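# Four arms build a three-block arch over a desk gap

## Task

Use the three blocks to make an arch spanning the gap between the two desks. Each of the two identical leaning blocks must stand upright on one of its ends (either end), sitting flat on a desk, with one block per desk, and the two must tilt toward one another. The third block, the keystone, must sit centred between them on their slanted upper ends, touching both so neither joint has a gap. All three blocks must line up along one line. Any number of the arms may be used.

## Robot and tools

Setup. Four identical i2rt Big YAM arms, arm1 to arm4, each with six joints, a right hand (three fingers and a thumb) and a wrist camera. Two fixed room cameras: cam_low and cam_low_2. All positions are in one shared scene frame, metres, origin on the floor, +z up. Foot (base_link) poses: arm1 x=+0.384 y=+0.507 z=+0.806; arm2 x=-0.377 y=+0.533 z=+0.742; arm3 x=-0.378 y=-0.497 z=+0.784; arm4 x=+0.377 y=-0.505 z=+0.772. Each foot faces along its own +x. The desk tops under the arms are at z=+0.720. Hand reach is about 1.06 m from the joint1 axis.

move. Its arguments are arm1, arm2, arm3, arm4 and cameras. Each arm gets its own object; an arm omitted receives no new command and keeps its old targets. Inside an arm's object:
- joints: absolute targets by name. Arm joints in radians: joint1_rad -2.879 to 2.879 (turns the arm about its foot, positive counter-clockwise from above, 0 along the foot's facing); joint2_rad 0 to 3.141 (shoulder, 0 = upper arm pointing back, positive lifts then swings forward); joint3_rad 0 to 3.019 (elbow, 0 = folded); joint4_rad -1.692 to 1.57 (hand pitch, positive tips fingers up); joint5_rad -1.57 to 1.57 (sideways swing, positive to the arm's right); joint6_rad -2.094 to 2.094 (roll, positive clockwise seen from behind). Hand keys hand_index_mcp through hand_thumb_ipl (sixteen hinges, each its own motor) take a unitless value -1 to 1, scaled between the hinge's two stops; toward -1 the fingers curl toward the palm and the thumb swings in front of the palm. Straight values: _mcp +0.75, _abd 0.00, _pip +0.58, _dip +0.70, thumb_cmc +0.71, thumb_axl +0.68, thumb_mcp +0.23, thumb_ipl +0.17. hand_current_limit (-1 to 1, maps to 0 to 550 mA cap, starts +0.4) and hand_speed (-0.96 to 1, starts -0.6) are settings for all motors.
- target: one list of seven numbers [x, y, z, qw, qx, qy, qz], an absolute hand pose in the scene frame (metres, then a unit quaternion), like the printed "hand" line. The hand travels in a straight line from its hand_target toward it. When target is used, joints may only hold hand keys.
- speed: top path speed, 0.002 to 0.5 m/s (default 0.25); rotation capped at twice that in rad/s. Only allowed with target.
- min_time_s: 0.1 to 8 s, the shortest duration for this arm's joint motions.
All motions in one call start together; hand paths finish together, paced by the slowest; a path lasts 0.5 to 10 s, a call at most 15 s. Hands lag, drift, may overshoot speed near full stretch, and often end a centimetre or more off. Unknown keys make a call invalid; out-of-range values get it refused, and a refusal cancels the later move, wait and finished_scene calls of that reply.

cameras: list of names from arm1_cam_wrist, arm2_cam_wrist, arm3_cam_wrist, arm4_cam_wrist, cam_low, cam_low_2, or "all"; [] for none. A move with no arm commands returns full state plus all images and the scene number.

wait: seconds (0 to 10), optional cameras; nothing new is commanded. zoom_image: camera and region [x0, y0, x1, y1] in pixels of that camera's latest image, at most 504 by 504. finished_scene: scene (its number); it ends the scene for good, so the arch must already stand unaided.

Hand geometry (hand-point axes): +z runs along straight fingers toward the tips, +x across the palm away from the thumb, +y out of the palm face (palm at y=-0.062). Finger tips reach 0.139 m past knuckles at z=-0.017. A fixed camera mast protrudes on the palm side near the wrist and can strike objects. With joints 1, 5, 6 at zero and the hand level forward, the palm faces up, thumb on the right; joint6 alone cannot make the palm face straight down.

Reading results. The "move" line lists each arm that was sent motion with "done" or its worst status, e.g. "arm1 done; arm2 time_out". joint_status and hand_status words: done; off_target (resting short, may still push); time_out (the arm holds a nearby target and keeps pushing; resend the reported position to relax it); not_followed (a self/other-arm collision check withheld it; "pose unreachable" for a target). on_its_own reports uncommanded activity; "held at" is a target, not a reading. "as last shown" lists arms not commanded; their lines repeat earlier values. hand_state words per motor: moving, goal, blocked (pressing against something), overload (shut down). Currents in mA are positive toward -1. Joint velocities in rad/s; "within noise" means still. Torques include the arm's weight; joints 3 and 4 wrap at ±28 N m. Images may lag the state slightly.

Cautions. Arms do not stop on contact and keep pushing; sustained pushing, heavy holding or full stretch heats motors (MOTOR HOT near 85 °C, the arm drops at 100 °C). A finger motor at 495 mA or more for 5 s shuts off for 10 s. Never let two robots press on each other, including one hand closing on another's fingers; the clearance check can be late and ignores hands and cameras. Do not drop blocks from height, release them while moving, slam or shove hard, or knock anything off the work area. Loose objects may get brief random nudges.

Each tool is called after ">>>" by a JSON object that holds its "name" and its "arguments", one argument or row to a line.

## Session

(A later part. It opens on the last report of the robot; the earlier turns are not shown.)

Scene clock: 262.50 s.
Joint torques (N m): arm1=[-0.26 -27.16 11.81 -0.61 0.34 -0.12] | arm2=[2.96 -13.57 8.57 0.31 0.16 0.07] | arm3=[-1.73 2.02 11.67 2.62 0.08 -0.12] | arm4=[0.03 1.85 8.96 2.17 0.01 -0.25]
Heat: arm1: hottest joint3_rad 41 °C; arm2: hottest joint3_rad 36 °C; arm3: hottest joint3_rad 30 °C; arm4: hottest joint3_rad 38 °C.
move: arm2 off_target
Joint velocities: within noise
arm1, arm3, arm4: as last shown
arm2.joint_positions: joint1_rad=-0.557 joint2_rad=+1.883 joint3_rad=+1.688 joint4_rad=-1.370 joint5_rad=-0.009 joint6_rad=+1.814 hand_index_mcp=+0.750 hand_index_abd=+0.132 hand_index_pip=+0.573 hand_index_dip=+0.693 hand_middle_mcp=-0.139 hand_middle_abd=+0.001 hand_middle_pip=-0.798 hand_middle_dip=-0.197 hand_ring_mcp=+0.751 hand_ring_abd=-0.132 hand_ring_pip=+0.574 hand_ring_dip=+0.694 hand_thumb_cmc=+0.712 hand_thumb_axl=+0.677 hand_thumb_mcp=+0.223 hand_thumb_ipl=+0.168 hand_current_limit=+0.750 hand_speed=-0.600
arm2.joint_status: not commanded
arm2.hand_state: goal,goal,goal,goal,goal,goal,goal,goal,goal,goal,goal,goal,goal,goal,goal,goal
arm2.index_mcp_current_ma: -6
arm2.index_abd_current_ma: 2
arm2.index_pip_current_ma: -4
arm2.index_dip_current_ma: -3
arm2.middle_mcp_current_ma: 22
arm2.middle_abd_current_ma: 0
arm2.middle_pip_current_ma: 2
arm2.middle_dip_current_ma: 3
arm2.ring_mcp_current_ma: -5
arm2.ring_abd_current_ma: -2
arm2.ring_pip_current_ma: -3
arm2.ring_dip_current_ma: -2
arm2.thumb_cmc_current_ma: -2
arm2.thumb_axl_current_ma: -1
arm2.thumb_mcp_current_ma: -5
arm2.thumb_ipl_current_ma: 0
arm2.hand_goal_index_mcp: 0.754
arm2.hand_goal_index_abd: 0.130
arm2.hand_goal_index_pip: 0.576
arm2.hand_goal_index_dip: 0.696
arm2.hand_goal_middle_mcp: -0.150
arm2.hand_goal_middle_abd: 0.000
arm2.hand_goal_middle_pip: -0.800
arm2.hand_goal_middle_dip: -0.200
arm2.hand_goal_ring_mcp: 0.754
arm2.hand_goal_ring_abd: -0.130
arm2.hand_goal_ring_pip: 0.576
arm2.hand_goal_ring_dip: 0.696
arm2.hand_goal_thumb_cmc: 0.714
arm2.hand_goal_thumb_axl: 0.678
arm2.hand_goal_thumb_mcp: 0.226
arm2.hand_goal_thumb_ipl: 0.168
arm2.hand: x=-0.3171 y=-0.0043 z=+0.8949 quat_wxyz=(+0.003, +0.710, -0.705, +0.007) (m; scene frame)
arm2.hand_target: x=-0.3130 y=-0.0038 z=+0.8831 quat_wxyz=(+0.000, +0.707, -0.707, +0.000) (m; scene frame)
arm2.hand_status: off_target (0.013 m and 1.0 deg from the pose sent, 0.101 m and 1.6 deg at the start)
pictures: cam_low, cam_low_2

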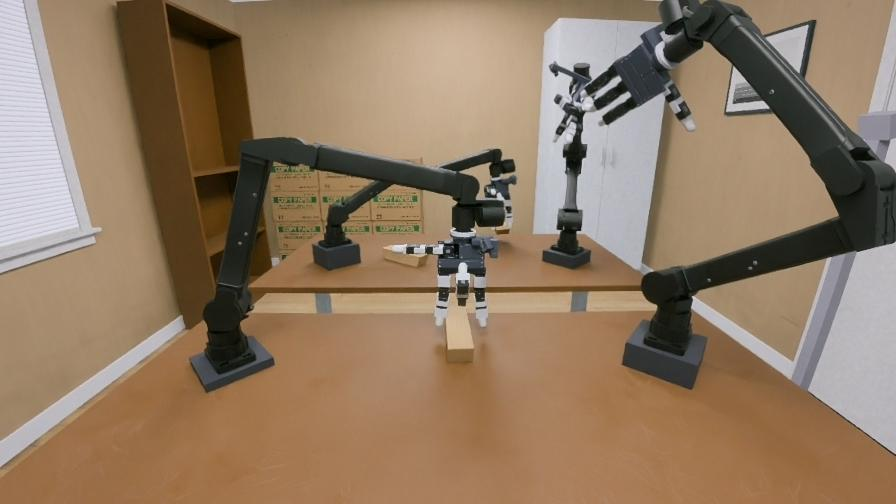

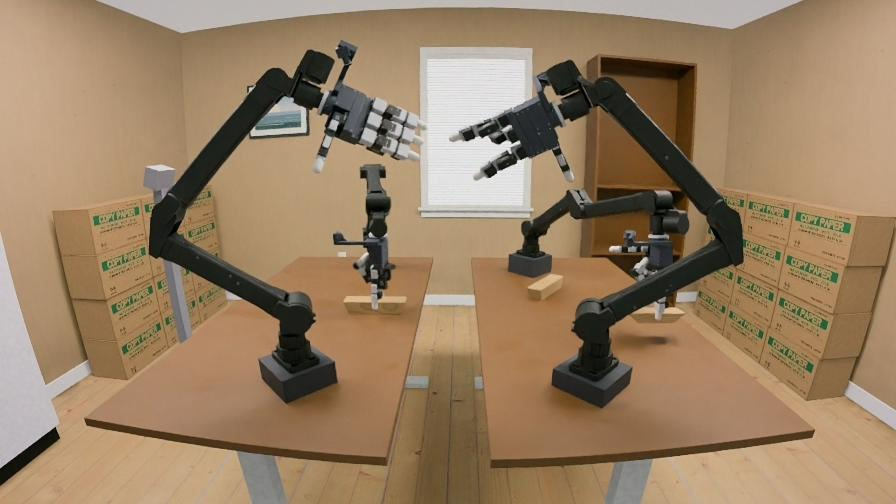

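>>> {"name": "move", "arguments": {
  "arm2": {"target": [-0.306, 0.006, 0.95, 0, 0.7071, -0.7071, 0], "speed": 0.2}
}}

>>> {"name": "move", "arguments": {
  "arm2": {"target": [-0.308, 0.004, 0.873, 0, 0.7071, -0.7071, 0], "speed": 0.1},
  "cameras": ["cam_low","cam_low_2"]
}}

>>> {"name": "zoom_image", "arguments": {
  "camera": "cam_low_2",
  "region": [320, 250, 430, 340]
}}

>>> {"name": "zoom_image", "arguments": {
  "camera": "cam_low",
  "region": [420, 280, 520, 380]
}}

Scene clock: 268.70 s.
Joint torques (N m): arm1=[-0.32 -27.52 11.78 -0.62 0.36 -0.12] | arm2=[3.02 -16.62 13.45 -0.44 0.1 0.09] | arm3=[-1.67 2.02 11.69 2.61 0.08 -0.12] | arm4=[0.38 1.85 9.01 2.18 0 -0.22]
Heat: arm1: hottest joint3_rad 41 °C; arm2: hottest joint3_rad 36 °C; arm3: hottest joint3_rad 30 °C; arm4: hottest joint3_rad 38 °C.
move: arm2 off_target
Joint velocities: within noise
arm1, arm3, arm4: as last shown
arm2.joint_positions: joint1_rad=-0.543 joint2_rad=+1.873 joint3_rad=+1.738 joint4_rad=-1.507 joint5_rad=-0.009 joint6_rad=+1.828 hand_index_mcp=+0.750 hand_index_abd=+0.132 hand_index_pip=+0.573 hand_index_dip=+0.693 hand_middle_mcp=-0.139 hand_middle_abd=+0.001 hand_middle_pip=-0.798 hand_middle_dip=-0.197 hand_ring_mcp=+0.751 hand_ring_abd=-0.133 hand_ring_pip=+0.574 hand_ring_dip=+0.694 hand_thumb_cmc=+0.712 hand_thumb_axl=+0.677 hand_thumb_mcp=+0.223 hand_thumb_ipl=+0.168 hand_current_limit=+0.750 hand_speed=-0.600
arm2.joint_status: not commanded
arm2.hand_state: goal,goal,goal,goal,goal,goal,goal,goal,goal,goal,goal,goal,goal,goal,goal,goal
arm2.index_mcp_current_ma: -6
arm2.index_abd_current_ma: 2
arm2.index_pip_current_ma: -4
arm2.index_dip_current_ma: -3
arm2.middle_mcp_current_ma: 22
arm2.middle_abd_current_ma: 0
arm2.middle_pip_current_ma: 2
arm2.middle_dip_current_ma: 3
arm2.ring_mcp_current_ma: -5
arm2.ring_abd_current_ma: -3
arm2.ring_pip_current_ma: -3
arm2.ring_dip_current_ma: -2
arm2.thumb_cmc_current_ma: -2
arm2.thumb_axl_current_ma: -1
arm2.thumb_mcp_current_ma: -5
arm2.thumb_ipl_current_ma: 0
arm2.hand_goal_index_mcp: 0.754
arm2.hand_goal_index_abd: 0.130
arm2.hand_goal_index_pip: 0.576
arm2.hand_goal_index_dip: 0.696
arm2.hand_goal_middle_mcp: -0.150
arm2.hand_goal_middle_abd: 0.000
arm2.hand_goal_middle_pip: -0.800
arm2.hand_goal_middle_dip: -0.200
arm2.hand_goal_ring_mcp: 0.754
arm2.hand_goal_ring_abd: -0.130
arm2.hand_goal_ring_pip: 0.576
arm2.hand_goal_ring_dip: 0.696
arm2.hand_goal_thumb_cmc: 0.714
arm2.hand_goal_thumb_axl: 0.678
arm2.hand_goal_thumb_mcp: 0.226
arm2.hand_goal_thumb_ipl: 0.168
arm2.hand: x=-0.3142 y=+0.0163 z=+0.9227 quat_wxyz=(-0.016, +0.709, -0.705, -0.027) (m; scene frame)
arm2.hand_target: x=-0.3064 y=+0.0073 z=+0.9498 quat_wxyz=(+0.000, +0.707, -0.707, +0.000) (m; scene frame)
arm2.hand_status: off_target (0.030 m and 3.6 deg from the pose sent, 0.057 m and 1.0 deg at the start)
pictures: none

Scene clock: 270.17 s.
Joint torques (N m): arm1=[-0.15 -27.22 11.82 -0.64 0.35 -0.12] | arm2=[2.78 -13.68 8.13 0.32 0.13 0.04] | arm3=[-1.73 2.02 11.69 2.61 0.08 -0.13] | arm4=[0.32 1.73 8.98 2.22 0.01 -0.25]
Heat: arm1: hottest joint3_rad 41 °C; arm2: hottest joint3_rad 36 °C; arm3: hottest joint3_rad 30 °C; arm4: hottest joint3_rad 38 °C.
move: arm2 off_target
Joint velocities: within noise
arm1.joint_positions: joint1_rad=+1.182 joint2_rad=+2.590 joint3_rad=+2.878 joint4_rad=-1.668 joint5_rad=+0.015 joint6_rad=+1.928 hand_index_mcp=+0.752 hand_index_abd=-0.064 hand_index_pip=+0.576 hand_index_dip=+0.696 hand_middle_mcp=-0.145 hand_middle_abd=+0.001 hand_middle_pip=-0.798 hand_middle_dip=-0.197 hand_ring_mcp=+0.753 hand_ring_abd=+0.053 hand_ring_pip=+0.577 hand_ring_dip=+0.696 hand_thumb_cmc=-0.567 hand_thumb_axl=+0.677 hand_thumb_mcp=+0.224 hand_thumb_ipl=+0.168 hand_current_limit=+0.750 hand_speed=-0.600
arm1.joint_status: not commanded
arm1.hand_state: goal,blocked,goal,goal,goal,goal,goal,goal,goal,blocked,goal,goal,goal,goal,goal,goal
arm1.index_mcp_current_ma: -1
arm1.index_abd_current_ma: 481
arm1.index_pip_current_ma: 0
arm1.index_dip_current_ma: 0
arm1.middle_mcp_current_ma: 4
arm1.middle_abd_current_ma: 0
arm1.middle_pip_current_ma: 1
arm1.middle_dip_current_ma: 2
arm1.ring_mcp_current_ma: 0
arm1.ring_abd_current_ma: -481
arm1.ring_pip_current_ma: 0
arm1.ring_dip_current_ma: 0
arm1.thumb_cmc_current_ma: 2
arm1.thumb_axl_current_ma: 0
arm1.thumb_mcp_current_ma: -2
arm1.thumb_ipl_current_ma: 0
arm1.hand_goal_index_mcp: 0.754
arm1.hand_goal_index_abd: -0.300
arm1.hand_goal_index_pip: 0.576
arm1.hand_goal_index_dip: 0.696
arm1.hand_goal_middle_mcp: -0.150
arm1.hand_goal_middle_abd: 0.000
arm1.hand_goal_middle_pip: -0.800
arm1.hand_goal_middle_dip: -0.200
arm1.hand_goal_ring_mcp: 0.754
arm1.hand_goal_ring_abd: 0.300
arm1.hand_goal_ring_pip: 0.576
arm1.hand_goal_ring_dip: 0.696
arm1.hand_goal_thumb_cmc: -0.570
arm1.hand_goal_thumb_axl: 0.678
arm1.hand_goal_thumb_mcp: 0.226
arm1.hand_goal_thumb_ipl: 0.168
arm1.hand: x=+0.5760 y=-0.2148 z=+0.9331 quat_wxyz=(+0.047, +0.705, -0.703, +0.083) (m; scene frame)
arm1.hand_target: x=+0.5818 y=-0.2162 z=+0.9787 quat_wxyz=(+0.063, +0.707, -0.695, +0.116) (m; scene frame)
arm1.hand_status: not commanded
arm2.joint_positions: joint1_rad=-0.543 joint2_rad=+1.873 joint3_rad=+1.648 joint4_rad=-1.338 joint5_rad=-0.009 joint6_rad=+1.828 hand_index_mcp=+0.750 hand_index_abd=+0.132 hand_index_pip=+0.573 hand_index_dip=+0.693 hand_middle_mcp=-0.139 hand_middle_abd=+0.001 hand_middle_pip=-0.798 hand_middle_dip=-0.197 hand_ring_mcp=+0.751 hand_ring_abd=-0.133 hand_ring_pip=+0.574 hand_ring_dip=+0.694 hand_thumb_cmc=+0.712 hand_thumb_axl=+0.677 hand_thumb_mcp=+0.223 hand_thumb_ipl=+0.168 hand_current_limit=+0.750 hand_speed=-0.600
arm2.joint_status: not commanded
arm2.hand_state: goal,goal,goal,goal,goal,goal,goal,goal,goal,goal,goal,goal,goal,goal,goal,goal
arm2.index_mcp_current_ma: -6
arm2.index_abd_current_ma: 2
arm2.index_pip_current_ma: -4
arm2.index_dip_current_ma: -3
arm2.middle_mcp_current_ma: 22
arm2.middle_abd_current_ma: 0
arm2.middle_pip_current_ma: 2
arm2.middle_dip_current_ma: 3
arm2.ring_mcp_current_ma: -5
arm2.ring_abd_current_ma: -2
arm2.ring_pip_current_ma: -3
arm2.ring_dip_current_ma: -2
arm2.thumb_cmc_current_ma: -2
arm2.thumb_axl_current_ma: -1
arm2.thumb_mcp_current_ma: -5
arm2.thumb_ipl_current_ma: 0
arm2.hand_goal_index_mcp: 0.754
arm2.hand_goal_index_abd: 0.130
arm2.hand_goal_index_pip: 0.576
arm2.hand_goal_index_dip: 0.696
arm2.hand_goal_middle_mcp: -0.150
arm2.hand_goal_middle_abd: 0.000
arm2.hand_goal_middle_pip: -0.800
arm2.hand_goal_middle_dip: -0.200
arm2.hand_goal_ring_mcp: 0.754
arm2.hand_goal_ring_abd: -0.130
arm2.hand_goal_ring_pip: 0.576
arm2.hand_goal_ring_dip: 0.696
arm2.hand_goal_thumb_cmc: 0.714
arm2.hand_goal_thumb_axl: 0.678
arm2.hand_goal_thumb_mcp: 0.226
arm2.hand_goal_thumb_ipl: 0.168
arm2.hand: x=-0.3109 y=+0.0029 z=+0.8850 quat_wxyz=(+0.004, +0.709, -0.705, +0.008) (m; scene frame)
arm2.hand_target: x=-0.3081 y=+0.0043 z=+0.8731 quat_wxyz=(+0.000, +0.707, -0.707, +0.000) (m; scene frame)
arm2.hand_status: off_target (0.012 m and 1.0 deg from the pose sent, 0.052 m and 3.6 deg at the start)
arm3, arm4: as last shown
pictures: cam_low, cam_low_2

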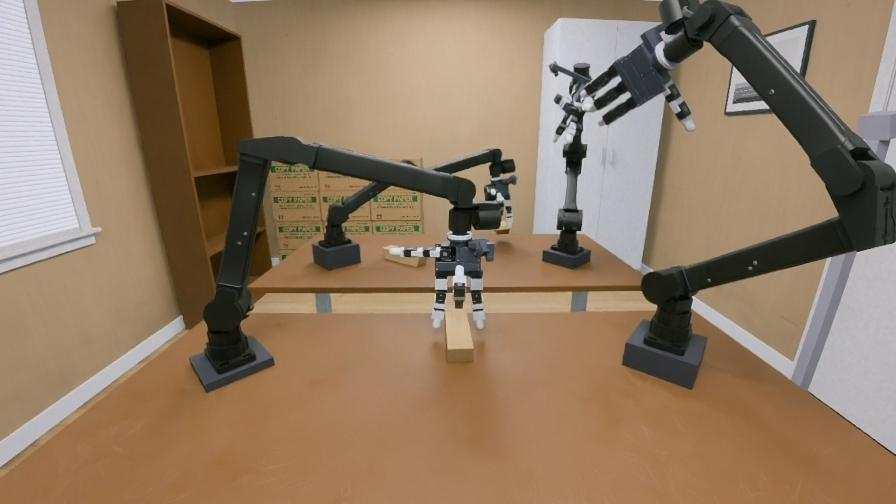

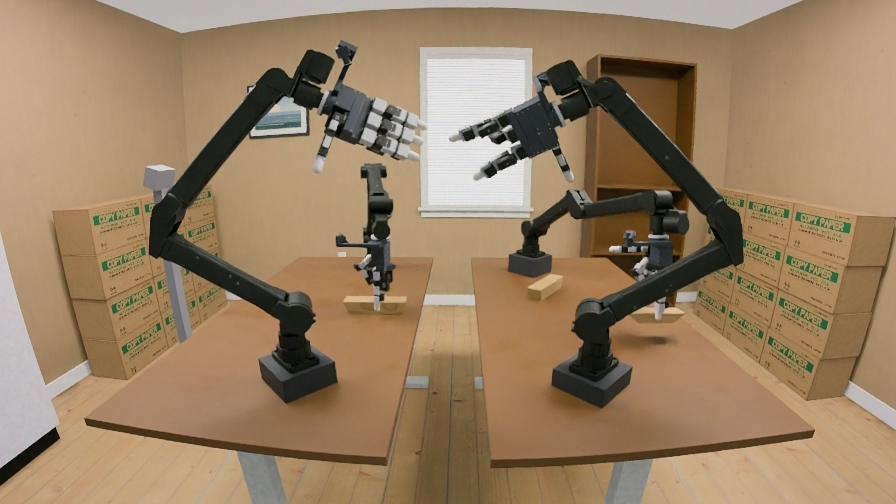

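Scaled by 4.582 from the camera's 896x504 image, which has a finer 1280x720 frame.

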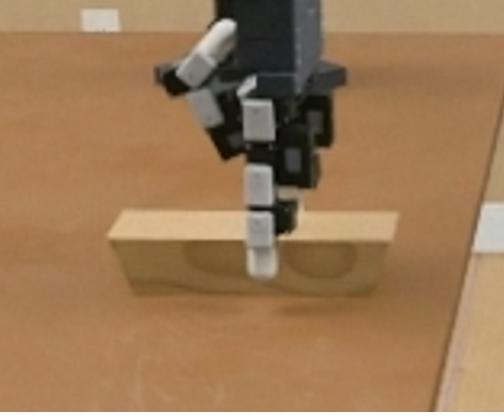

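Scaled by 5.040 from the camera's 896x504 image, which has a finer 1280x720 frame.

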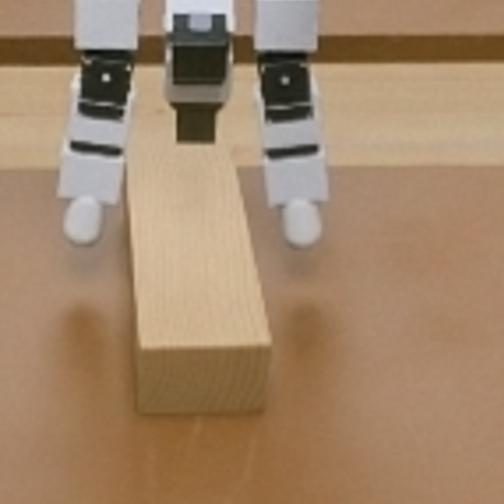

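>>> {"name": "move", "arguments": {
  "arm2": {"joints": {"hand_index_abd": -0.3, "hand_ring_abd": 0.3}},
  "cameras": ["cam_low_2"]
}}

>>> {"name": "zoom_image", "arguments": {
  "camera": "cam_low_2",
  "region": [320, 250, 430, 340]
}}

Scene clock: 272.33 s.
Joint torques (N m): arm1=[-0.15 -27.28 11.84 -0.73 0.36 -0.13] | arm2=[2.78 -13.68 8.27 0.29 0.13 0.04] | arm3=[-1.61 1.9 11.7 2.62 0.08 -0.13] | arm4=[0.21 1.85 8.94 2.25 0.01 -0.22]
Heat: arm1: hottest joint3_rad 41 °C; arm2: hottest joint3_rad 35 °C; arm3: hottest joint3_rad 30 °C; arm4: hottest joint3_rad 38 °C.
move: arm2 off_target
Joint velocities: within noise
arm1, arm4: as last shown
arm2.joint_positions: joint1_rad=-0.543 joint2_rad=+1.873 joint3_rad=+1.647 joint4_rad=-1.338 joint5_rad=-0.009 joint6_rad=+1.828 hand_index_mcp=+0.751 hand_index_abd=-0.053 hand_index_pip=+0.573 hand_index_dip=+0.694 hand_middle_mcp=-0.139 hand_middle_abd=+0.001 hand_middle_pip=-0.798 hand_middle_dip=-0.197 hand_ring_mcp=+0.751 hand_ring_abd=+0.072 hand_ring_pip=+0.574 hand_ring_dip=+0.694 hand_thumb_cmc=+0.712 hand_thumb_axl=+0.677 hand_thumb_mcp=+0.223 hand_thumb_ipl=+0.168 hand_current_limit=+0.750 hand_speed=-0.600
arm2.joint_status: hand_index_abd off_target (ended at -0.053, target -0.300); hand_ring_abd off_target (ended at +0.072, target +0.300)
arm2.hand_state: goal,blocked,goal,goal,goal,goal,goal,goal,goal,blocked,goal,goal,goal,goal,goal,goal
arm2.index_mcp_current_ma: -4
arm2.index_abd_current_ma: 481
arm2.index_pip_current_ma: -3
arm2.index_dip_current_ma: -3
arm2.middle_mcp_current_ma: 22
arm2.middle_abd_current_ma: 0
arm2.middle_pip_current_ma: 2
arm2.middle_dip_current_ma: 3
arm2.ring_mcp_current_ma: -4
arm2.ring_abd_current_ma: -481
arm2.ring_pip_current_ma: -3
arm2.ring_dip_current_ma: -2
arm2.thumb_cmc_current_ma: -2
arm2.thumb_axl_current_ma: -1
arm2.thumb_mcp_current_ma: -6
arm2.thumb_ipl_current_ma: 0
arm2.hand_goal_index_mcp: 0.754
arm2.hand_goal_index_abd: -0.300
arm2.hand_goal_index_pip: 0.576
arm2.hand_goal_index_dip: 0.696
arm2.hand_goal_middle_mcp: -0.150
arm2.hand_goal_middle_abd: 0.000
arm2.hand_goal_middle_pip: -0.800
arm2.hand_goal_middle_dip: -0.200
arm2.hand_goal_ring_mcp: 0.754
arm2.hand_goal_ring_abd: 0.300
arm2.hand_goal_ring_pip: 0.576
arm2.hand_goal_ring_dip: 0.696
arm2.hand_goal_thumb_cmc: 0.714
arm2.hand_goal_thumb_axl: 0.678
arm2.hand_goal_thumb_mcp: 0.226
arm2.hand_goal_thumb_ipl: 0.168
arm2.hand: x=-0.3110 y=+0.0032 z=+0.8846 quat_wxyz=(+0.003, +0.709, -0.705, +0.007) (m; scene frame)
arm2.hand_target: x=-0.3081 y=+0.0042 z=+0.8731 quat_wxyz=(+0.000, +0.707, -0.707, +0.000) (m; scene frame)
arm2.hand_status: not commanded
arm3.joint_positions: joint1_rad=-0.486 joint2_rad=+0.616 joint3_rad=+1.393 joint4_rad=-1.200 joint5_rad=-0.022 joint6_rad=+1.102 hand_index_mcp=+0.755 hand_index_abd=+0.001 hand_index_pip=+0.577 hand_index_dip=+0.696 hand_middle_mcp=+0.755 hand_middle_abd=+0.001 hand_middle_pip=+0.577 hand_middle_dip=+0.696 hand_ring_mcp=+0.755 hand_ring_abd=+0.001 hand_ring_pip=+0.577 hand_ring_dip=+0.696 hand_thumb_cmc=+0.715 hand_thumb_axl=+0.677 hand_thumb_mcp=+0.226 hand_thumb_ipl=+0.168 hand_current_limit=+0.400 hand_speed=-0.600
arm3.joint_status: not commanded
arm3.hand_state: goal,goal,goal,goal,goal,goal,goal,goal,goal,goal,goal,goal,goal,goal,goal,goal
arm3.index_mcp_current_ma: 0
arm3.index_abd_current_ma: 0
arm3.index_pip_current_ma: 0
arm3.index_dip_current_ma: 0
arm3.middle_mcp_current_ma: 0
arm3.middle_abd_current_ma: 0
arm3.middle_pip_current_ma: 0
arm3.middle_dip_current_ma: 0
arm3.ring_mcp_current_ma: 0
arm3.ring_abd_current_ma: 0
arm3.ring_pip_current_ma: 0
arm3.ring_dip_current_ma: 0
arm3.thumb_cmc_current_ma: 0
arm3.thumb_axl_current_ma: 0
arm3.thumb_mcp_current_ma: 0
arm3.thumb_ipl_current_ma: 0
arm3.hand_goal_index_mcp: 0.754
arm3.hand_goal_index_abd: 0.000
arm3.hand_goal_index_pip: 0.576
arm3.hand_goal_index_dip: 0.696
arm3.hand_goal_middle_mcp: 0.754
arm3.hand_goal_middle_abd: 0.000
arm3.hand_goal_middle_pip: 0.576
arm3.hand_goal_middle_dip: 0.696
arm3.hand_goal_ring_mcp: 0.754
arm3.hand_goal_ring_abd: 0.000
arm3.hand_goal_ring_pip: 0.576
arm3.hand_goal_ring_dip: 0.696
arm3.hand_goal_thumb_cmc: 0.714
arm3.hand_goal_thumb_axl: 0.678
arm3.hand_goal_thumb_mcp: 0.226
arm3.hand_goal_thumb_ipl: 0.168
arm3.hand: x=-0.1076 y=-0.4854 z=+1.3707 quat_wxyz=(+0.023, +0.767, +0.340, +0.543) (m; scene frame)
arm3.hand_target: x=-0.1111 y=-0.4866 z=+1.3818 quat_wxyz=(+0.024, +0.761, +0.337, +0.553) (m; scene frame)
arm3.hand_status: not commanded
pictures: cam_low_2

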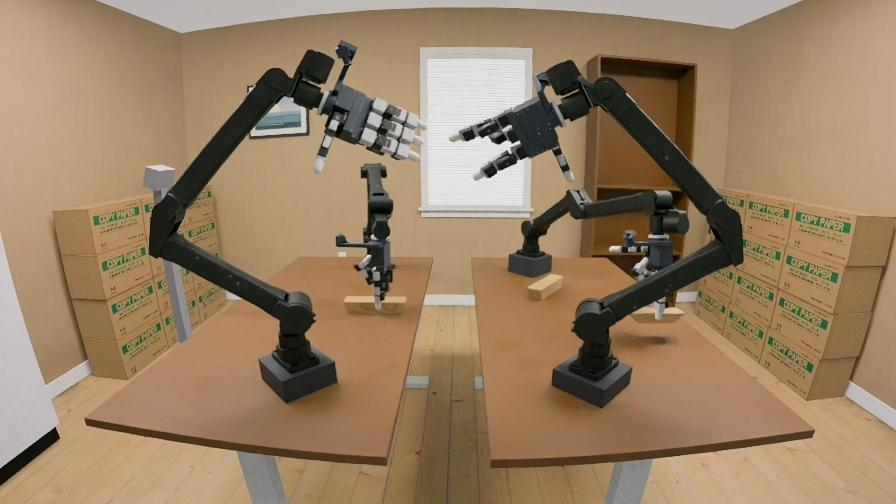

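Scaled by 4.582 from the camera's 896x504 image, which has a finer 1280x720 frame.

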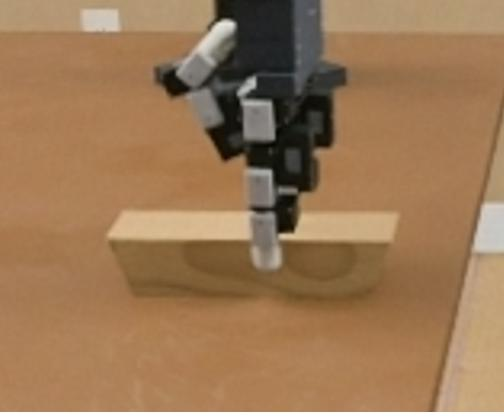

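>>> {"name": "move", "arguments": {
  "arm2": {"target": [-0.308, 0.004, 1.02, 0, 0.7071, -0.7071, 0], "speed": 0.1},
  "cameras": ["cam_low_2"]
}}

>>> {"name": "zoom_image", "arguments": {
  "camera": "cam_low_2",
  "region": [320, 210, 430, 300]
}}

Scene clock: 280.90 s.
Joint torques (N m): arm1=[-0.32 -27.28 11.81 -0.64 0.35 -0.11] | arm2=[2.61 -15.91 15.47 -0.75 0.13 0.03] | arm3=[-1.61 2.02 11.69 2.61 0.07 -0.13] | arm4=[0.26 1.85 8.94 2.26 0.03 -0.23]
Heat: arm1: hottest joint3_rad 41 °C; arm2: hottest joint3_rad 35 °C; arm3: hottest joint3_rad 30 °C; arm4: hottest joint3_rad 38 °C.
move: arm2 off_target
Joint velocities: within noise
arm1, arm3: as last shown
arm2.joint_positions: joint1_rad=-0.543 joint2_rad=+1.873 joint3_rad=+1.914 joint4_rad=-1.689 joint5_rad=-0.009 joint6_rad=+1.828 hand_index_mcp=+0.757 hand_index_abd=-0.054 hand_index_pip=+0.579 hand_index_dip=+0.698 hand_middle_mcp=-0.139 hand_middle_abd=+0.001 hand_middle_pip=-0.798 hand_middle_dip=-0.197 hand_ring_mcp=+0.760 hand_ring_abd=+0.072 hand_ring_pip=+0.581 hand_ring_dip=+0.700 hand_thumb_cmc=+0.712 hand_thumb_axl=+0.677 hand_thumb_mcp=+0.223 hand_thumb_ipl=+0.168 hand_current_limit=+0.750 hand_speed=-0.600
arm2.joint_status: not commanded
arm2.hand_state: goal,blocked,goal,goal,goal,goal,goal,goal,goal,blocked,goal,goal,goal,goal,goal,goal
arm2.index_mcp_current_ma: 3
arm2.index_abd_current_ma: 481
arm2.index_pip_current_ma: 3
arm2.index_dip_current_ma: 2
arm2.middle_mcp_current_ma: 22
arm2.middle_abd_current_ma: 0
arm2.middle_pip_current_ma: 2
arm2.middle_dip_current_ma: 3
arm2.ring_mcp_current_ma: 11
arm2.ring_abd_current_ma: -481
arm2.ring_pip_current_ma: 7
arm2.ring_dip_current_ma: 5
arm2.thumb_cmc_current_ma: -2
arm2.thumb_axl_current_ma: -1
arm2.thumb_mcp_current_ma: -6
arm2.thumb_ipl_current_ma: 0
arm2.hand_goal_index_mcp: 0.754
arm2.hand_goal_index_abd: -0.300
arm2.hand_goal_index_pip: 0.576
arm2.hand_goal_index_dip: 0.696
arm2.hand_goal_middle_mcp: -0.150
arm2.hand_goal_middle_abd: 0.000
arm2.hand_goal_middle_pip: -0.800
arm2.hand_goal_middle_dip: -0.200
arm2.hand_goal_ring_mcp: 0.754
arm2.hand_goal_ring_abd: 0.300
arm2.hand_goal_ring_pip: 0.576
arm2.hand_goal_ring_dip: 0.696
arm2.hand_goal_thumb_cmc: 0.714
arm2.hand_goal_thumb_axl: 0.678
arm2.hand_goal_thumb_mcp: 0.226
arm2.hand_goal_thumb_ipl: 0.168
arm2.hand: x=-0.3134 y=+0.0155 z=+0.9900 quat_wxyz=(-0.018, +0.709, -0.705, -0.030) (m; scene frame)
arm2.hand_target: x=-0.3085 y=+0.0059 z=+1.0196 quat_wxyz=(+0.000, +0.707, -0.707, +0.000) (m; scene frame)
arm2.hand_status: off_target (0.033 m and 4.0 deg from the pose sent, 0.135 m and 1.0 deg at the start)
arm4.joint_positions: joint1_rad=+0.490 joint2_rad=+0.567 joint3_rad=+1.350 joint4_rad=-1.191 joint5_rad=-0.033 joint6_rad=+1.120 hand_index_mcp=+0.755 hand_index_abd=+0.131 hand_index_pip=+0.577 hand_index_dip=+0.696 hand_middle_mcp=-0.141 hand_middle_abd=+0.001 hand_middle_pip=-0.798 hand_middle_dip=-0.198 hand_ring_mcp=+0.755 hand_ring_abd=-0.119 hand_ring_pip=+0.577 hand_ring_dip=+0.696 hand_thumb_cmc=+0.715 hand_thumb_axl=+0.677 hand_thumb_mcp=+0.226 hand_thumb_ipl=+0.168 hand_current_limit=+0.750 hand_speed=-0.600
arm4.joint_status: not commanded
arm4.hand_state: goal,goal,goal,goal,goal,goal,goal,goal,goal,goal,goal,goal,goal,goal,goal,goal
arm4.index_mcp_current_ma: 2
arm4.index_abd_current_ma: 0
arm4.index_pip_current_ma: 1
arm4.index_dip_current_ma: 0
arm4.middle_mcp_current_ma: 21
arm4.middle_abd_current_ma: 1
arm4.middle_pip_current_ma: 3
arm4.middle_dip_current_ma: 4
arm4.ring_mcp_current_ma: 2
arm4.ring_abd_current_ma: 19
arm4.ring_pip_current_ma: 1
arm4.ring_dip_current_ma: 0
arm4.thumb_cmc_current_ma: 1
arm4.thumb_axl_current_ma: -1
arm4.thumb_mcp_current_ma: 0
arm4.thumb_ipl_current_ma: 0
arm4.hand_goal_index_mcp: 0.754
arm4.hand_goal_index_abd: 0.130
arm4.hand_goal_index_pip: 0.576
arm4.hand_goal_index_dip: 0.696
arm4.hand_goal_middle_mcp: -0.150
arm4.hand_goal_middle_abd: 0.000
arm4.hand_goal_middle_pip: -0.800
arm4.hand_goal_middle_dip: -0.200
arm4.hand_goal_ring_mcp: 0.754
arm4.hand_goal_ring_abd: -0.130
arm4.hand_goal_ring_pip: 0.576
arm4.hand_goal_ring_dip: 0.696
arm4.hand_goal_thumb_cmc: 0.714
arm4.hand_goal_thumb_axl: 0.678
arm4.hand_goal_thumb_mcp: 0.226
arm4.hand_goal_thumb_ipl: 0.168
arm4.hand: x=+0.1694 y=-0.3415 z=+1.3461 quat_wxyz=(-0.509, -0.052, +0.836, +0.196) (m; scene frame)
arm4.hand_target: x=+0.1718 y=-0.3448 z=+1.3597 quat_wxyz=(-0.522, -0.056, +0.828, +0.199) (m; scene frame)
arm4.hand_status: not commanded
pictures: cam_low_2

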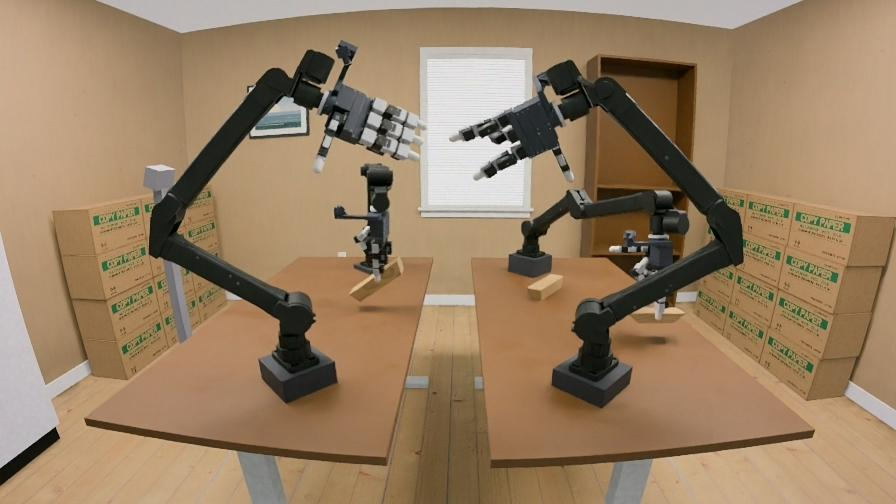

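Scaled by 4.582 from the camera's 896x504 image, which has a finer 1280x720 frame.

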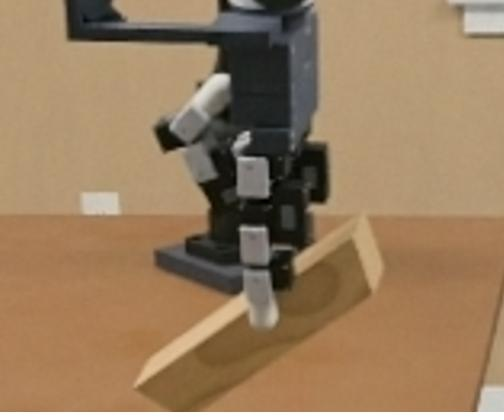

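>>> {"name": "move", "arguments": {
  "arm2": {"target": [-0.312, 0.003, 0.875, 0, 0.7071, -0.7071, 0], "speed": 0.08},
  "cameras": ["cam_low_2"]
}}

>>> {"name": "zoom_image", "arguments": {
  "camera": "cam_low_2",
  "region": [320, 250, 430, 340]
}}

Scene clock: 289.43 s.
Joint torques (N m): arm1=[-0.5 -27.22 11.77 -0.64 0.35 -0.11] | arm2=[2.14 -13.92 7.72 0.91 0.18 -0.04] | arm3=[-1.67 1.96 11.67 2.62 0.08 -0.13] | arm4=[0.32 1.96 9.05 2.24 0.01 -0.23]
Heat: arm1: hottest joint3_rad 41 °C; arm2: hottest joint3_rad 35 °C; arm3: hottest joint3_rad 30 °C; arm4: hottest joint3_rad 38 °C.
move: arm2 off_target
Joint velocities: within noise
arm1, arm3, arm4: as last shown
arm2.joint_positions: joint1_rad=-0.543 joint2_rad=+1.875 joint3_rad=+1.656 joint4_rad=-1.358 joint5_rad=-0.010 joint6_rad=+1.828 hand_index_mcp=+0.754 hand_index_abd=-0.054 hand_index_pip=+0.578 hand_index_dip=+0.698 hand_middle_mcp=-0.139 hand_middle_abd=+0.001 hand_middle_pip=-0.798 hand_middle_dip=-0.197 hand_ring_mcp=+0.757 hand_ring_abd=+0.073 hand_ring_pip=+0.579 hand_ring_dip=+0.699 hand_thumb_cmc=+0.712 hand_thumb_axl=+0.677 hand_thumb_mcp=+0.223 hand_thumb_ipl=+0.168 hand_current_limit=+0.750 hand_speed=-0.600
arm2.joint_status: not commanded
arm2.hand_state: goal,blocked,goal,goal,goal,goal,goal,goal,goal,blocked,goal,goal,goal,goal,goal,goal
arm2.index_mcp_current_ma: 0
arm2.index_abd_current_ma: 481
arm2.index_pip_current_ma: 2
arm2.index_dip_current_ma: 2
arm2.middle_mcp_current_ma: 22
arm2.middle_abd_current_ma: 0
arm2.middle_pip_current_ma: 2
arm2.middle_dip_current_ma: 3
arm2.ring_mcp_current_ma: 3
arm2.ring_abd_current_ma: -481
arm2.ring_pip_current_ma: 4
arm2.ring_dip_current_ma: 4
arm2.thumb_cmc_current_ma: -2
arm2.thumb_axl_current_ma: -1
arm2.thumb_mcp_current_ma: -6
arm2.thumb_ipl_current_ma: 0
arm2.hand_goal_index_mcp: 0.754
arm2.hand_goal_index_abd: -0.300
arm2.hand_goal_index_pip: 0.576
arm2.hand_goal_index_dip: 0.696
arm2.hand_goal_middle_mcp: -0.150
arm2.hand_goal_middle_abd: 0.000
arm2.hand_goal_middle_pip: -0.800
arm2.hand_goal_middle_dip: -0.200
arm2.hand_goal_ring_mcp: 0.754
arm2.hand_goal_ring_abd: 0.300
arm2.hand_goal_ring_pip: 0.576
arm2.hand_goal_ring_dip: 0.696
arm2.hand_goal_thumb_cmc: 0.714
arm2.hand_goal_thumb_axl: 0.678
arm2.hand_goal_thumb_mcp: 0.226
arm2.hand_goal_thumb_ipl: 0.168
arm2.hand: x=-0.3113 y=+0.0053 z=+0.8875 quat_wxyz=(+0.000, +0.709, -0.705, +0.002) (m; scene frame)
arm2.hand_target: x=-0.3121 y=+0.0033 z=+0.8752 quat_wxyz=(+0.000, +0.707, -0.707, +0.000) (m; scene frame)
arm2.hand_status: off_target (0.013 m and 0.4 deg from the pose sent, 0.116 m and 4.0 deg at the start)
pictures: cam_low_2

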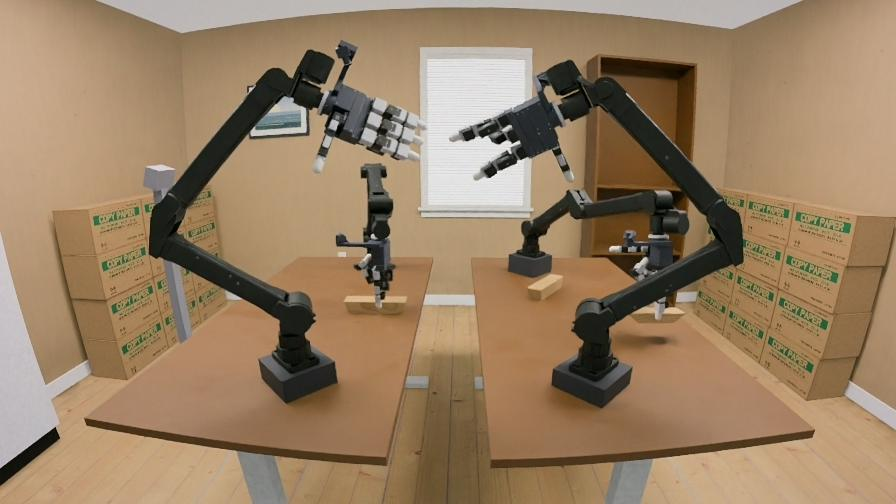

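Scaled by 4.582 from the camera's 896x504 image, which has a finer 1280x720 frame.

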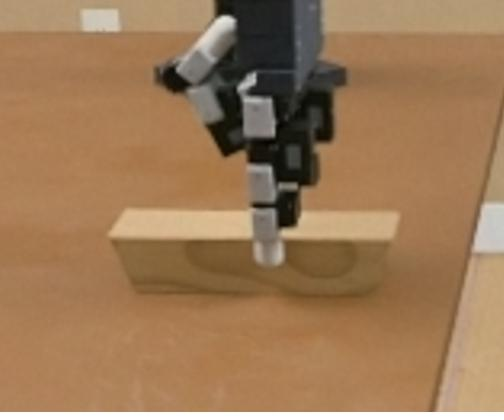

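>>> {"name": "move", "arguments": {
  "arm2": {"joints": {"hand_index_abd": 0.14, "hand_ring_abd": -0.14}}
}}

>>> {"name": "move", "arguments": {
  "arm2": {"target": [-0.290, 0.005, 0.95, 0, 0.7071, -0.7071, 0], "speed": 0.2}
}}

>>> {"name": "move", "arguments": {
  "arm2": {"target": [-0.285, 0.004, 0.869, 0, 0.7071, -0.7071, 0], "speed": 0.1},
  "cameras": ["cam_low","cam_low_2"]
}}

>>> {"name": "zoom_image", "arguments": {
  "camera": "cam_low_2",
  "region": [320, 250, 430, 340]
}}

>>> {"name": "zoom_image", "arguments": {
  "camera": "cam_low",
  "region": [420, 280, 520, 380]
}}

Scene clock: 294.33 s.
Joint torques (N m): arm1=[-0.21 -27.22 11.84 -0.68 0.36 -0.13] | arm2=[2.14 -13.92 8.17 0.31 0.16 -0.04] | arm3=[-1.61 1.96 11.69 2.61 0.08 -0.12] | arm4=[0.38 1.85 8.99 2.26 0.01 -0.24]
Heat: arm1: hottest joint3_rad 41 °C; arm2: hottest joint3_rad 35 °C; arm3: hottest joint3_rad 30 °C; arm4: hottest joint3_rad 38 °C.
move: arm2 done
Joint velocities: within noise
arm1, arm3, arm4: as last shown
arm2.joint_positions: joint1_rad=-0.543 joint2_rad=+1.875 joint3_rad=+1.651 joint4_rad=-1.342 joint5_rad=-0.009 joint6_rad=+1.828 hand_index_mcp=+0.754 hand_index_abd=+0.135 hand_index_pip=+0.578 hand_index_dip=+0.698 hand_middle_mcp=-0.139 hand_middle_abd=+0.001 hand_middle_pip=-0.798 hand_middle_dip=-0.197 hand_ring_mcp=+0.756 hand_ring_abd=-0.136 hand_ring_pip=+0.578 hand_ring_dip=+0.699 hand_thumb_cmc=+0.712 hand_thumb_axl=+0.677 hand_thumb_mcp=+0.223 hand_thumb_ipl=+0.168 hand_current_limit=+0.750 hand_speed=-0.600
arm2.joint_status: all done
arm2.hand_state: goal,goal,goal,goal,goal,goal,goal,goal,goal,goal,goal,goal,goal,goal,goal,goal
arm2.index_mcp_current_ma: 0
arm2.index_abd_current_ma: -5
arm2.index_pip_current_ma: 2
arm2.index_dip_current_ma: 2
arm2.middle_mcp_current_ma: 22
arm2.middle_abd_current_ma: 0
arm2.middle_pip_current_ma: 2
arm2.middle_dip_current_ma: 3
arm2.ring_mcp_current_ma: 2
arm2.ring_abd_current_ma: 5
arm2.ring_pip_current_ma: 3
arm2.ring_dip_current_ma: 3
arm2.thumb_cmc_current_ma: -2
arm2.thumb_axl_current_ma: -1
arm2.thumb_mcp_current_ma: -6
arm2.thumb_ipl_current_ma: 0
arm2.hand_goal_index_mcp: 0.754
arm2.hand_goal_index_abd: 0.140
arm2.hand_goal_index_pip: 0.576
arm2.hand_goal_index_dip: 0.696
arm2.hand_goal_middle_mcp: -0.150
arm2.hand_goal_middle_abd: 0.000
arm2.hand_goal_middle_pip: -0.800
arm2.hand_goal_middle_dip: -0.200
arm2.hand_goal_ring_mcp: 0.754
arm2.hand_goal_ring_abd: -0.140
arm2.hand_goal_ring_pip: 0.576
arm2.hand_goal_ring_dip: 0.696
arm2.hand_goal_thumb_cmc: 0.714
arm2.hand_goal_thumb_axl: 0.678
arm2.hand_goal_thumb_mcp: 0.226
arm2.hand_goal_thumb_ipl: 0.168
arm2.hand: x=-0.3108 y=+0.0031 z=+0.8854 quat_wxyz=(+0.003, +0.709, -0.705, +0.006) (m; scene frame)
arm2.hand_target: x=-0.3121 y=+0.0032 z=+0.8752 quat_wxyz=(+0.000, +0.707, -0.707, +0.000) (m; scene frame)
arm2.hand_status: not commanded
pictures: none

Scene clock: 295.60 s.
Joint torques (N m): arm1=[-0.21 -27.46 11.82 -0.66 0.35 -0.11] | arm2=[2.78 -15.5 13.65 -0.46 0.11 0.08] | arm3=[-1.67 1.96 11.69 2.63 0.08 -0.12] | arm4=[0.32 1.85 9.03 2.25 0.02 -0.23]
Heat: arm1: hottest joint3_rad 41 °C; arm2: hottest joint3_rad 35 °C; arm3: hottest joint3_rad 30 °C; arm4: hottest joint3_rad 38 °C.
move: arm2 off_target
Joint velocities: within noise
arm1, arm3, arm4: as last shown
arm2.joint_positions: joint1_rad=-0.513 joint2_rad=+1.875 joint3_rad=+1.760 joint4_rad=-1.515 joint5_rad=-0.009 joint6_rad=+1.855 hand_index_mcp=+0.754 hand_index_abd=+0.136 hand_index_pip=+0.578 hand_index_dip=+0.698 hand_middle_mcp=-0.139 hand_middle_abd=+0.001 hand_middle_pip=-0.798 hand_middle_dip=-0.197 hand_ring_mcp=+0.755 hand_ring_abd=-0.142 hand_ring_pip=+0.578 hand_ring_dip=+0.699 hand_thumb_cmc=+0.712 hand_thumb_axl=+0.677 hand_thumb_mcp=+0.223 hand_thumb_ipl=+0.168 hand_current_limit=+0.750 hand_speed=-0.600
arm2.joint_status: not commanded
arm2.hand_state: goal,goal,goal,goal,goal,goal,goal,goal,goal,goal,goal,goal,goal,goal,goal,goal
arm2.index_mcp_current_ma: 0
arm2.index_abd_current_ma: -4
arm2.index_pip_current_ma: 2
arm2.index_dip_current_ma: 2
arm2.middle_mcp_current_ma: 22
arm2.middle_abd_current_ma: 0
arm2.middle_pip_current_ma: 2
arm2.middle_dip_current_ma: 3
arm2.ring_mcp_current_ma: 1
arm2.ring_abd_current_ma: -1
arm2.ring_pip_current_ma: 2
arm2.ring_dip_current_ma: 3
arm2.thumb_cmc_current_ma: -2
arm2.thumb_axl_current_ma: -1
arm2.thumb_mcp_current_ma: -6
arm2.thumb_ipl_current_ma: 0
arm2.hand_goal_index_mcp: 0.754
arm2.hand_goal_index_abd: 0.140
arm2.hand_goal_index_pip: 0.576
arm2.hand_goal_index_dip: 0.696
arm2.hand_goal_middle_mcp: -0.150
arm2.hand_goal_middle_abd: 0.000
arm2.hand_goal_middle_pip: -0.800
arm2.hand_goal_middle_dip: -0.200
arm2.hand_goal_ring_mcp: 0.754
arm2.hand_goal_ring_abd: -0.140
arm2.hand_goal_ring_pip: 0.576
arm2.hand_goal_ring_dip: 0.696
arm2.hand_goal_thumb_cmc: 0.714
arm2.hand_goal_thumb_axl: 0.678
arm2.hand_goal_thumb_mcp: 0.226
arm2.hand_goal_thumb_ipl: 0.168
arm2.hand: x=-0.2969 y=+0.0162 z=+0.9295 quat_wxyz=(-0.012, +0.710, -0.704, -0.022) (m; scene frame)
arm2.hand_target: x=-0.2903 y=+0.0060 z=+0.9500 quat_wxyz=(+0.000, +0.707, -0.707, +0.000) (m; scene frame)
arm2.hand_status: off_target (0.024 m and 2.9 deg from the pose sent, 0.068 m and 0.9 deg at the start)
pictures: none

Scene clock: 297.07 s.
Joint torques (N m): arm1=[-0.21 -27.28 11.79 -0.61 0.35 -0.12] | arm2=[3.19 -13.74 8.23 0.32 0.12 0.07] | arm3=[-1.67 1.96 11.7 2.63 0.08 -0.13] | arm4=[0.15 1.79 9.01 2.22 0.01 -0.24]
Heat: arm1: hottest joint3_rad 41 °C; arm2: hottest joint3_rad 35 °C; arm3: hottest joint3_rad 30 °C; arm4: hottest joint3_rad 38 °C.
move: arm2 off_target
Joint velocities: within noise
arm1, arm3, arm4: as last shown
arm2.joint_positions: joint1_rad=-0.509 joint2_rad=+1.888 joint3_rad=+1.666 joint4_rad=-1.337 joint5_rad=-0.009 joint6_rad=+1.864 hand_index_mcp=+0.754 hand_index_abd=+0.136 hand_index_pip=+0.578 hand_index_dip=+0.698 hand_middle_mcp=-0.139 hand_middle_abd=+0.001 hand_middle_pip=-0.798 hand_middle_dip=-0.197 hand_ring_mcp=+0.755 hand_ring_abd=-0.142 hand_ring_pip=+0.578 hand_ring_dip=+0.699 hand_thumb_cmc=+0.712 hand_thumb_axl=+0.677 hand_thumb_mcp=+0.223 hand_thumb_ipl=+0.168 hand_current_limit=+0.750 hand_speed=-0.600
arm2.joint_status: not commanded
arm2.hand_state: goal,goal,goal,goal,goal,goal,goal,goal,goal,goal,goal,goal,goal,goal,goal,goal
arm2.index_mcp_current_ma: 0
arm2.index_abd_current_ma: -4
arm2.index_pip_current_ma: 2
arm2.index_dip_current_ma: 2
arm2.middle_mcp_current_ma: 22
arm2.middle_abd_current_ma: 0
arm2.middle_pip_current_ma: 2
arm2.middle_dip_current_ma: 3
arm2.ring_mcp_current_ma: 1
arm2.ring_abd_current_ma: -1
arm2.ring_pip_current_ma: 2
arm2.ring_dip_current_ma: 3
arm2.thumb_cmc_current_ma: -2
arm2.thumb_axl_current_ma: -1
arm2.thumb_mcp_current_ma: -6
arm2.thumb_ipl_current_ma: 0
arm2.hand_goal_index_mcp: 0.754
arm2.hand_goal_index_abd: 0.140
arm2.hand_goal_index_pip: 0.576
arm2.hand_goal_index_dip: 0.696
arm2.hand_goal_middle_mcp: -0.150
arm2.hand_goal_middle_abd: 0.000
arm2.hand_goal_middle_pip: -0.800
arm2.hand_goal_middle_dip: -0.200
arm2.hand_goal_ring_mcp: 0.754
arm2.hand_goal_ring_abd: -0.140
arm2.hand_goal_ring_pip: 0.576
arm2.hand_goal_ring_dip: 0.696
arm2.hand_goal_thumb_cmc: 0.714
arm2.hand_goal_thumb_axl: 0.678
arm2.hand_goal_thumb_mcp: 0.226
arm2.hand_goal_thumb_ipl: 0.168
arm2.hand: x=-0.2904 y=+0.0026 z=+0.8830 quat_wxyz=(+0.004, +0.709, -0.705, +0.009) (m; scene frame)
arm2.hand_target: x=-0.2852 y=+0.0042 z=+0.8692 quat_wxyz=(+0.000, +0.707, -0.707, +0.000) (m; scene frame)
arm2.hand_status: off_target (0.015 m and 1.2 deg from the pose sent, 0.063 m and 2.9 deg at the start)
pictures: cam_low, cam_low_2

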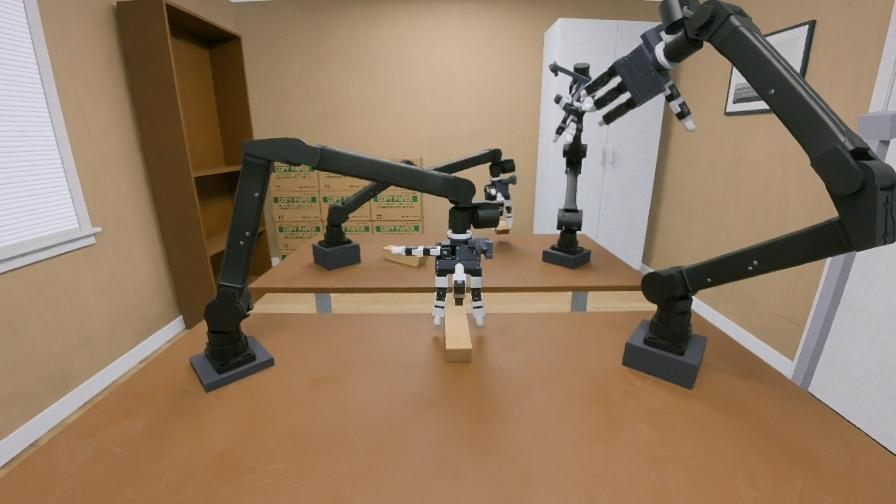

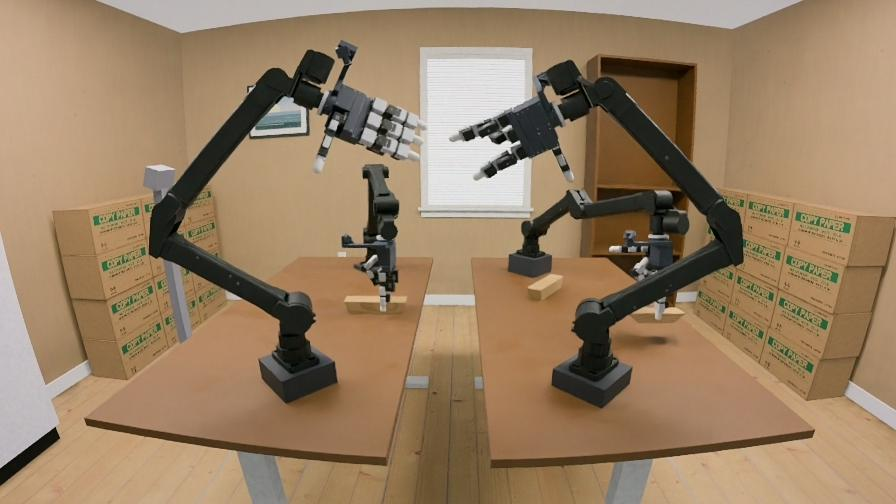

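Scaled by 4.582 from the camera's 896x504 image, which has a finer 1280x720 frame.

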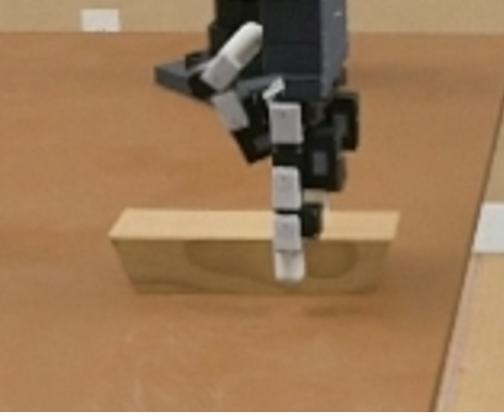

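Scaled by 5.040 from the camera's 896x504 image, which has a finer 1280x720 frame.

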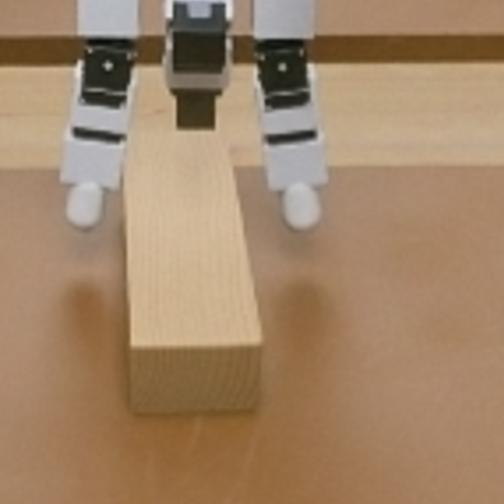

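>>> {"name": "move", "arguments": {
  "arm2": {"joints":{"hand_index_abd":-0.30,"hand_ring_abd":0.30}},
  "cameras": ["cam_low_2"]
}}

Scene clock: 307.07 s.
Joint torques (N m): arm1=[-0.26 -27.28 11.75 -0.66 0.34 -0.13] | arm2=[3.14 -13.57 8.4 0.28 0.12 0.06] | arm3=[-1.61 1.96 11.69 2.61 0.08 -0.13] | arm4=[0.32 1.79 9.06 2.18 0.01 -0.24]
Heat: arm1: hottest joint3_rad 41 °C; arm2: hottest joint3_rad 35 °C; arm3: hottest joint3_rad 30 °C; arm4: hottest joint3_rad 38 °C.
move: arm2 off_target
Joint velocities: within noise
arm1, arm3, arm4: as last shown
arm2.joint_positions: joint1_rad=-0.508 joint2_rad=+1.888 joint3_rad=+1.664 joint4_rad=-1.336 joint5_rad=-0.009 joint6_rad=+1.864 hand_index_mcp=+0.755 hand_index_abd=-0.053 hand_index_pip=+0.578 hand_index_dip=+0.698 hand_middle_mcp=-0.139 hand_middle_abd=+0.001 hand_middle_pip=-0.798 hand_middle_dip=-0.197 hand_ring_mcp=+0.754 hand_ring_abd=+0.073 hand_ring_pip=+0.577 hand_ring_dip=+0.698 hand_thumb_cmc=+0.712 hand_thumb_axl=+0.677 hand_thumb_mcp=+0.222 hand_thumb_ipl=+0.168 hand_current_limit=+0.750 hand_speed=-0.600
arm2.joint_status: hand_index_abd off_target (ended at -0.053, target -0.300); hand_ring_abd off_target (ended at +0.073, target +0.300)
arm2.hand_state: goal,blocked,goal,goal,goal,goal,goal,goal,goal,blocked,goal,goal,goal,goal,goal,goal
arm2.index_mcp_current_ma: 1
arm2.index_abd_current_ma: 481
arm2.index_pip_current_ma: 2
arm2.index_dip_current_ma: 2
arm2.middle_mcp_current_ma: 22
arm2.middle_abd_current_ma: 0
arm2.middle_pip_current_ma: 2
arm2.middle_dip_current_ma: 3
arm2.ring_mcp_current_ma: 0
arm2.ring_abd_current_ma: -481
arm2.ring_pip_current_ma: 1
arm2.ring_dip_current_ma: 2
arm2.thumb_cmc_current_ma: -2
arm2.thumb_axl_current_ma: -1
arm2.thumb_mcp_current_ma: -6
arm2.thumb_ipl_current_ma: 0
arm2.hand_goal_index_mcp: 0.754
arm2.hand_goal_index_abd: -0.300
arm2.hand_goal_index_pip: 0.576
arm2.hand_goal_index_dip: 0.696
arm2.hand_goal_middle_mcp: -0.150
arm2.hand_goal_middle_abd: 0.000
arm2.hand_goal_middle_pip: -0.800
arm2.hand_goal_middle_dip: -0.200
arm2.hand_goal_ring_mcp: 0.754
arm2.hand_goal_ring_abd: 0.300
arm2.hand_goal_ring_pip: 0.576
arm2.hand_goal_ring_dip: 0.696
arm2.hand_goal_thumb_cmc: 0.714
arm2.hand_goal_thumb_axl: 0.678
arm2.hand_goal_thumb_mcp: 0.226
arm2.hand_goal_thumb_ipl: 0.168
arm2.hand: x=-0.2900 y=+0.0029 z=+0.8824 quat_wxyz=(+0.004, +0.709, -0.705, +0.009) (m; scene frame)
arm2.hand_target: x=-0.2852 y=+0.0043 z=+0.8692 quat_wxyz=(+0.000, +0.707, -0.707, +0.000) (m; scene frame)
arm2.hand_status: not commanded
pictures: cam_low_2

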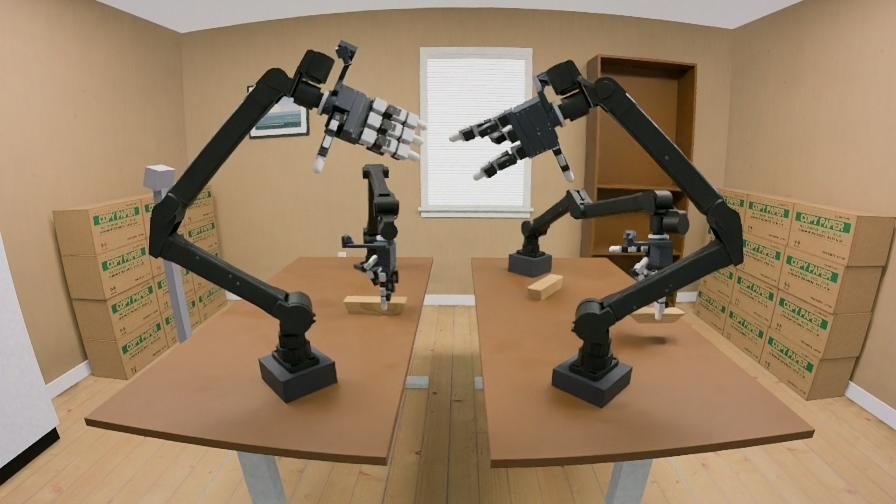

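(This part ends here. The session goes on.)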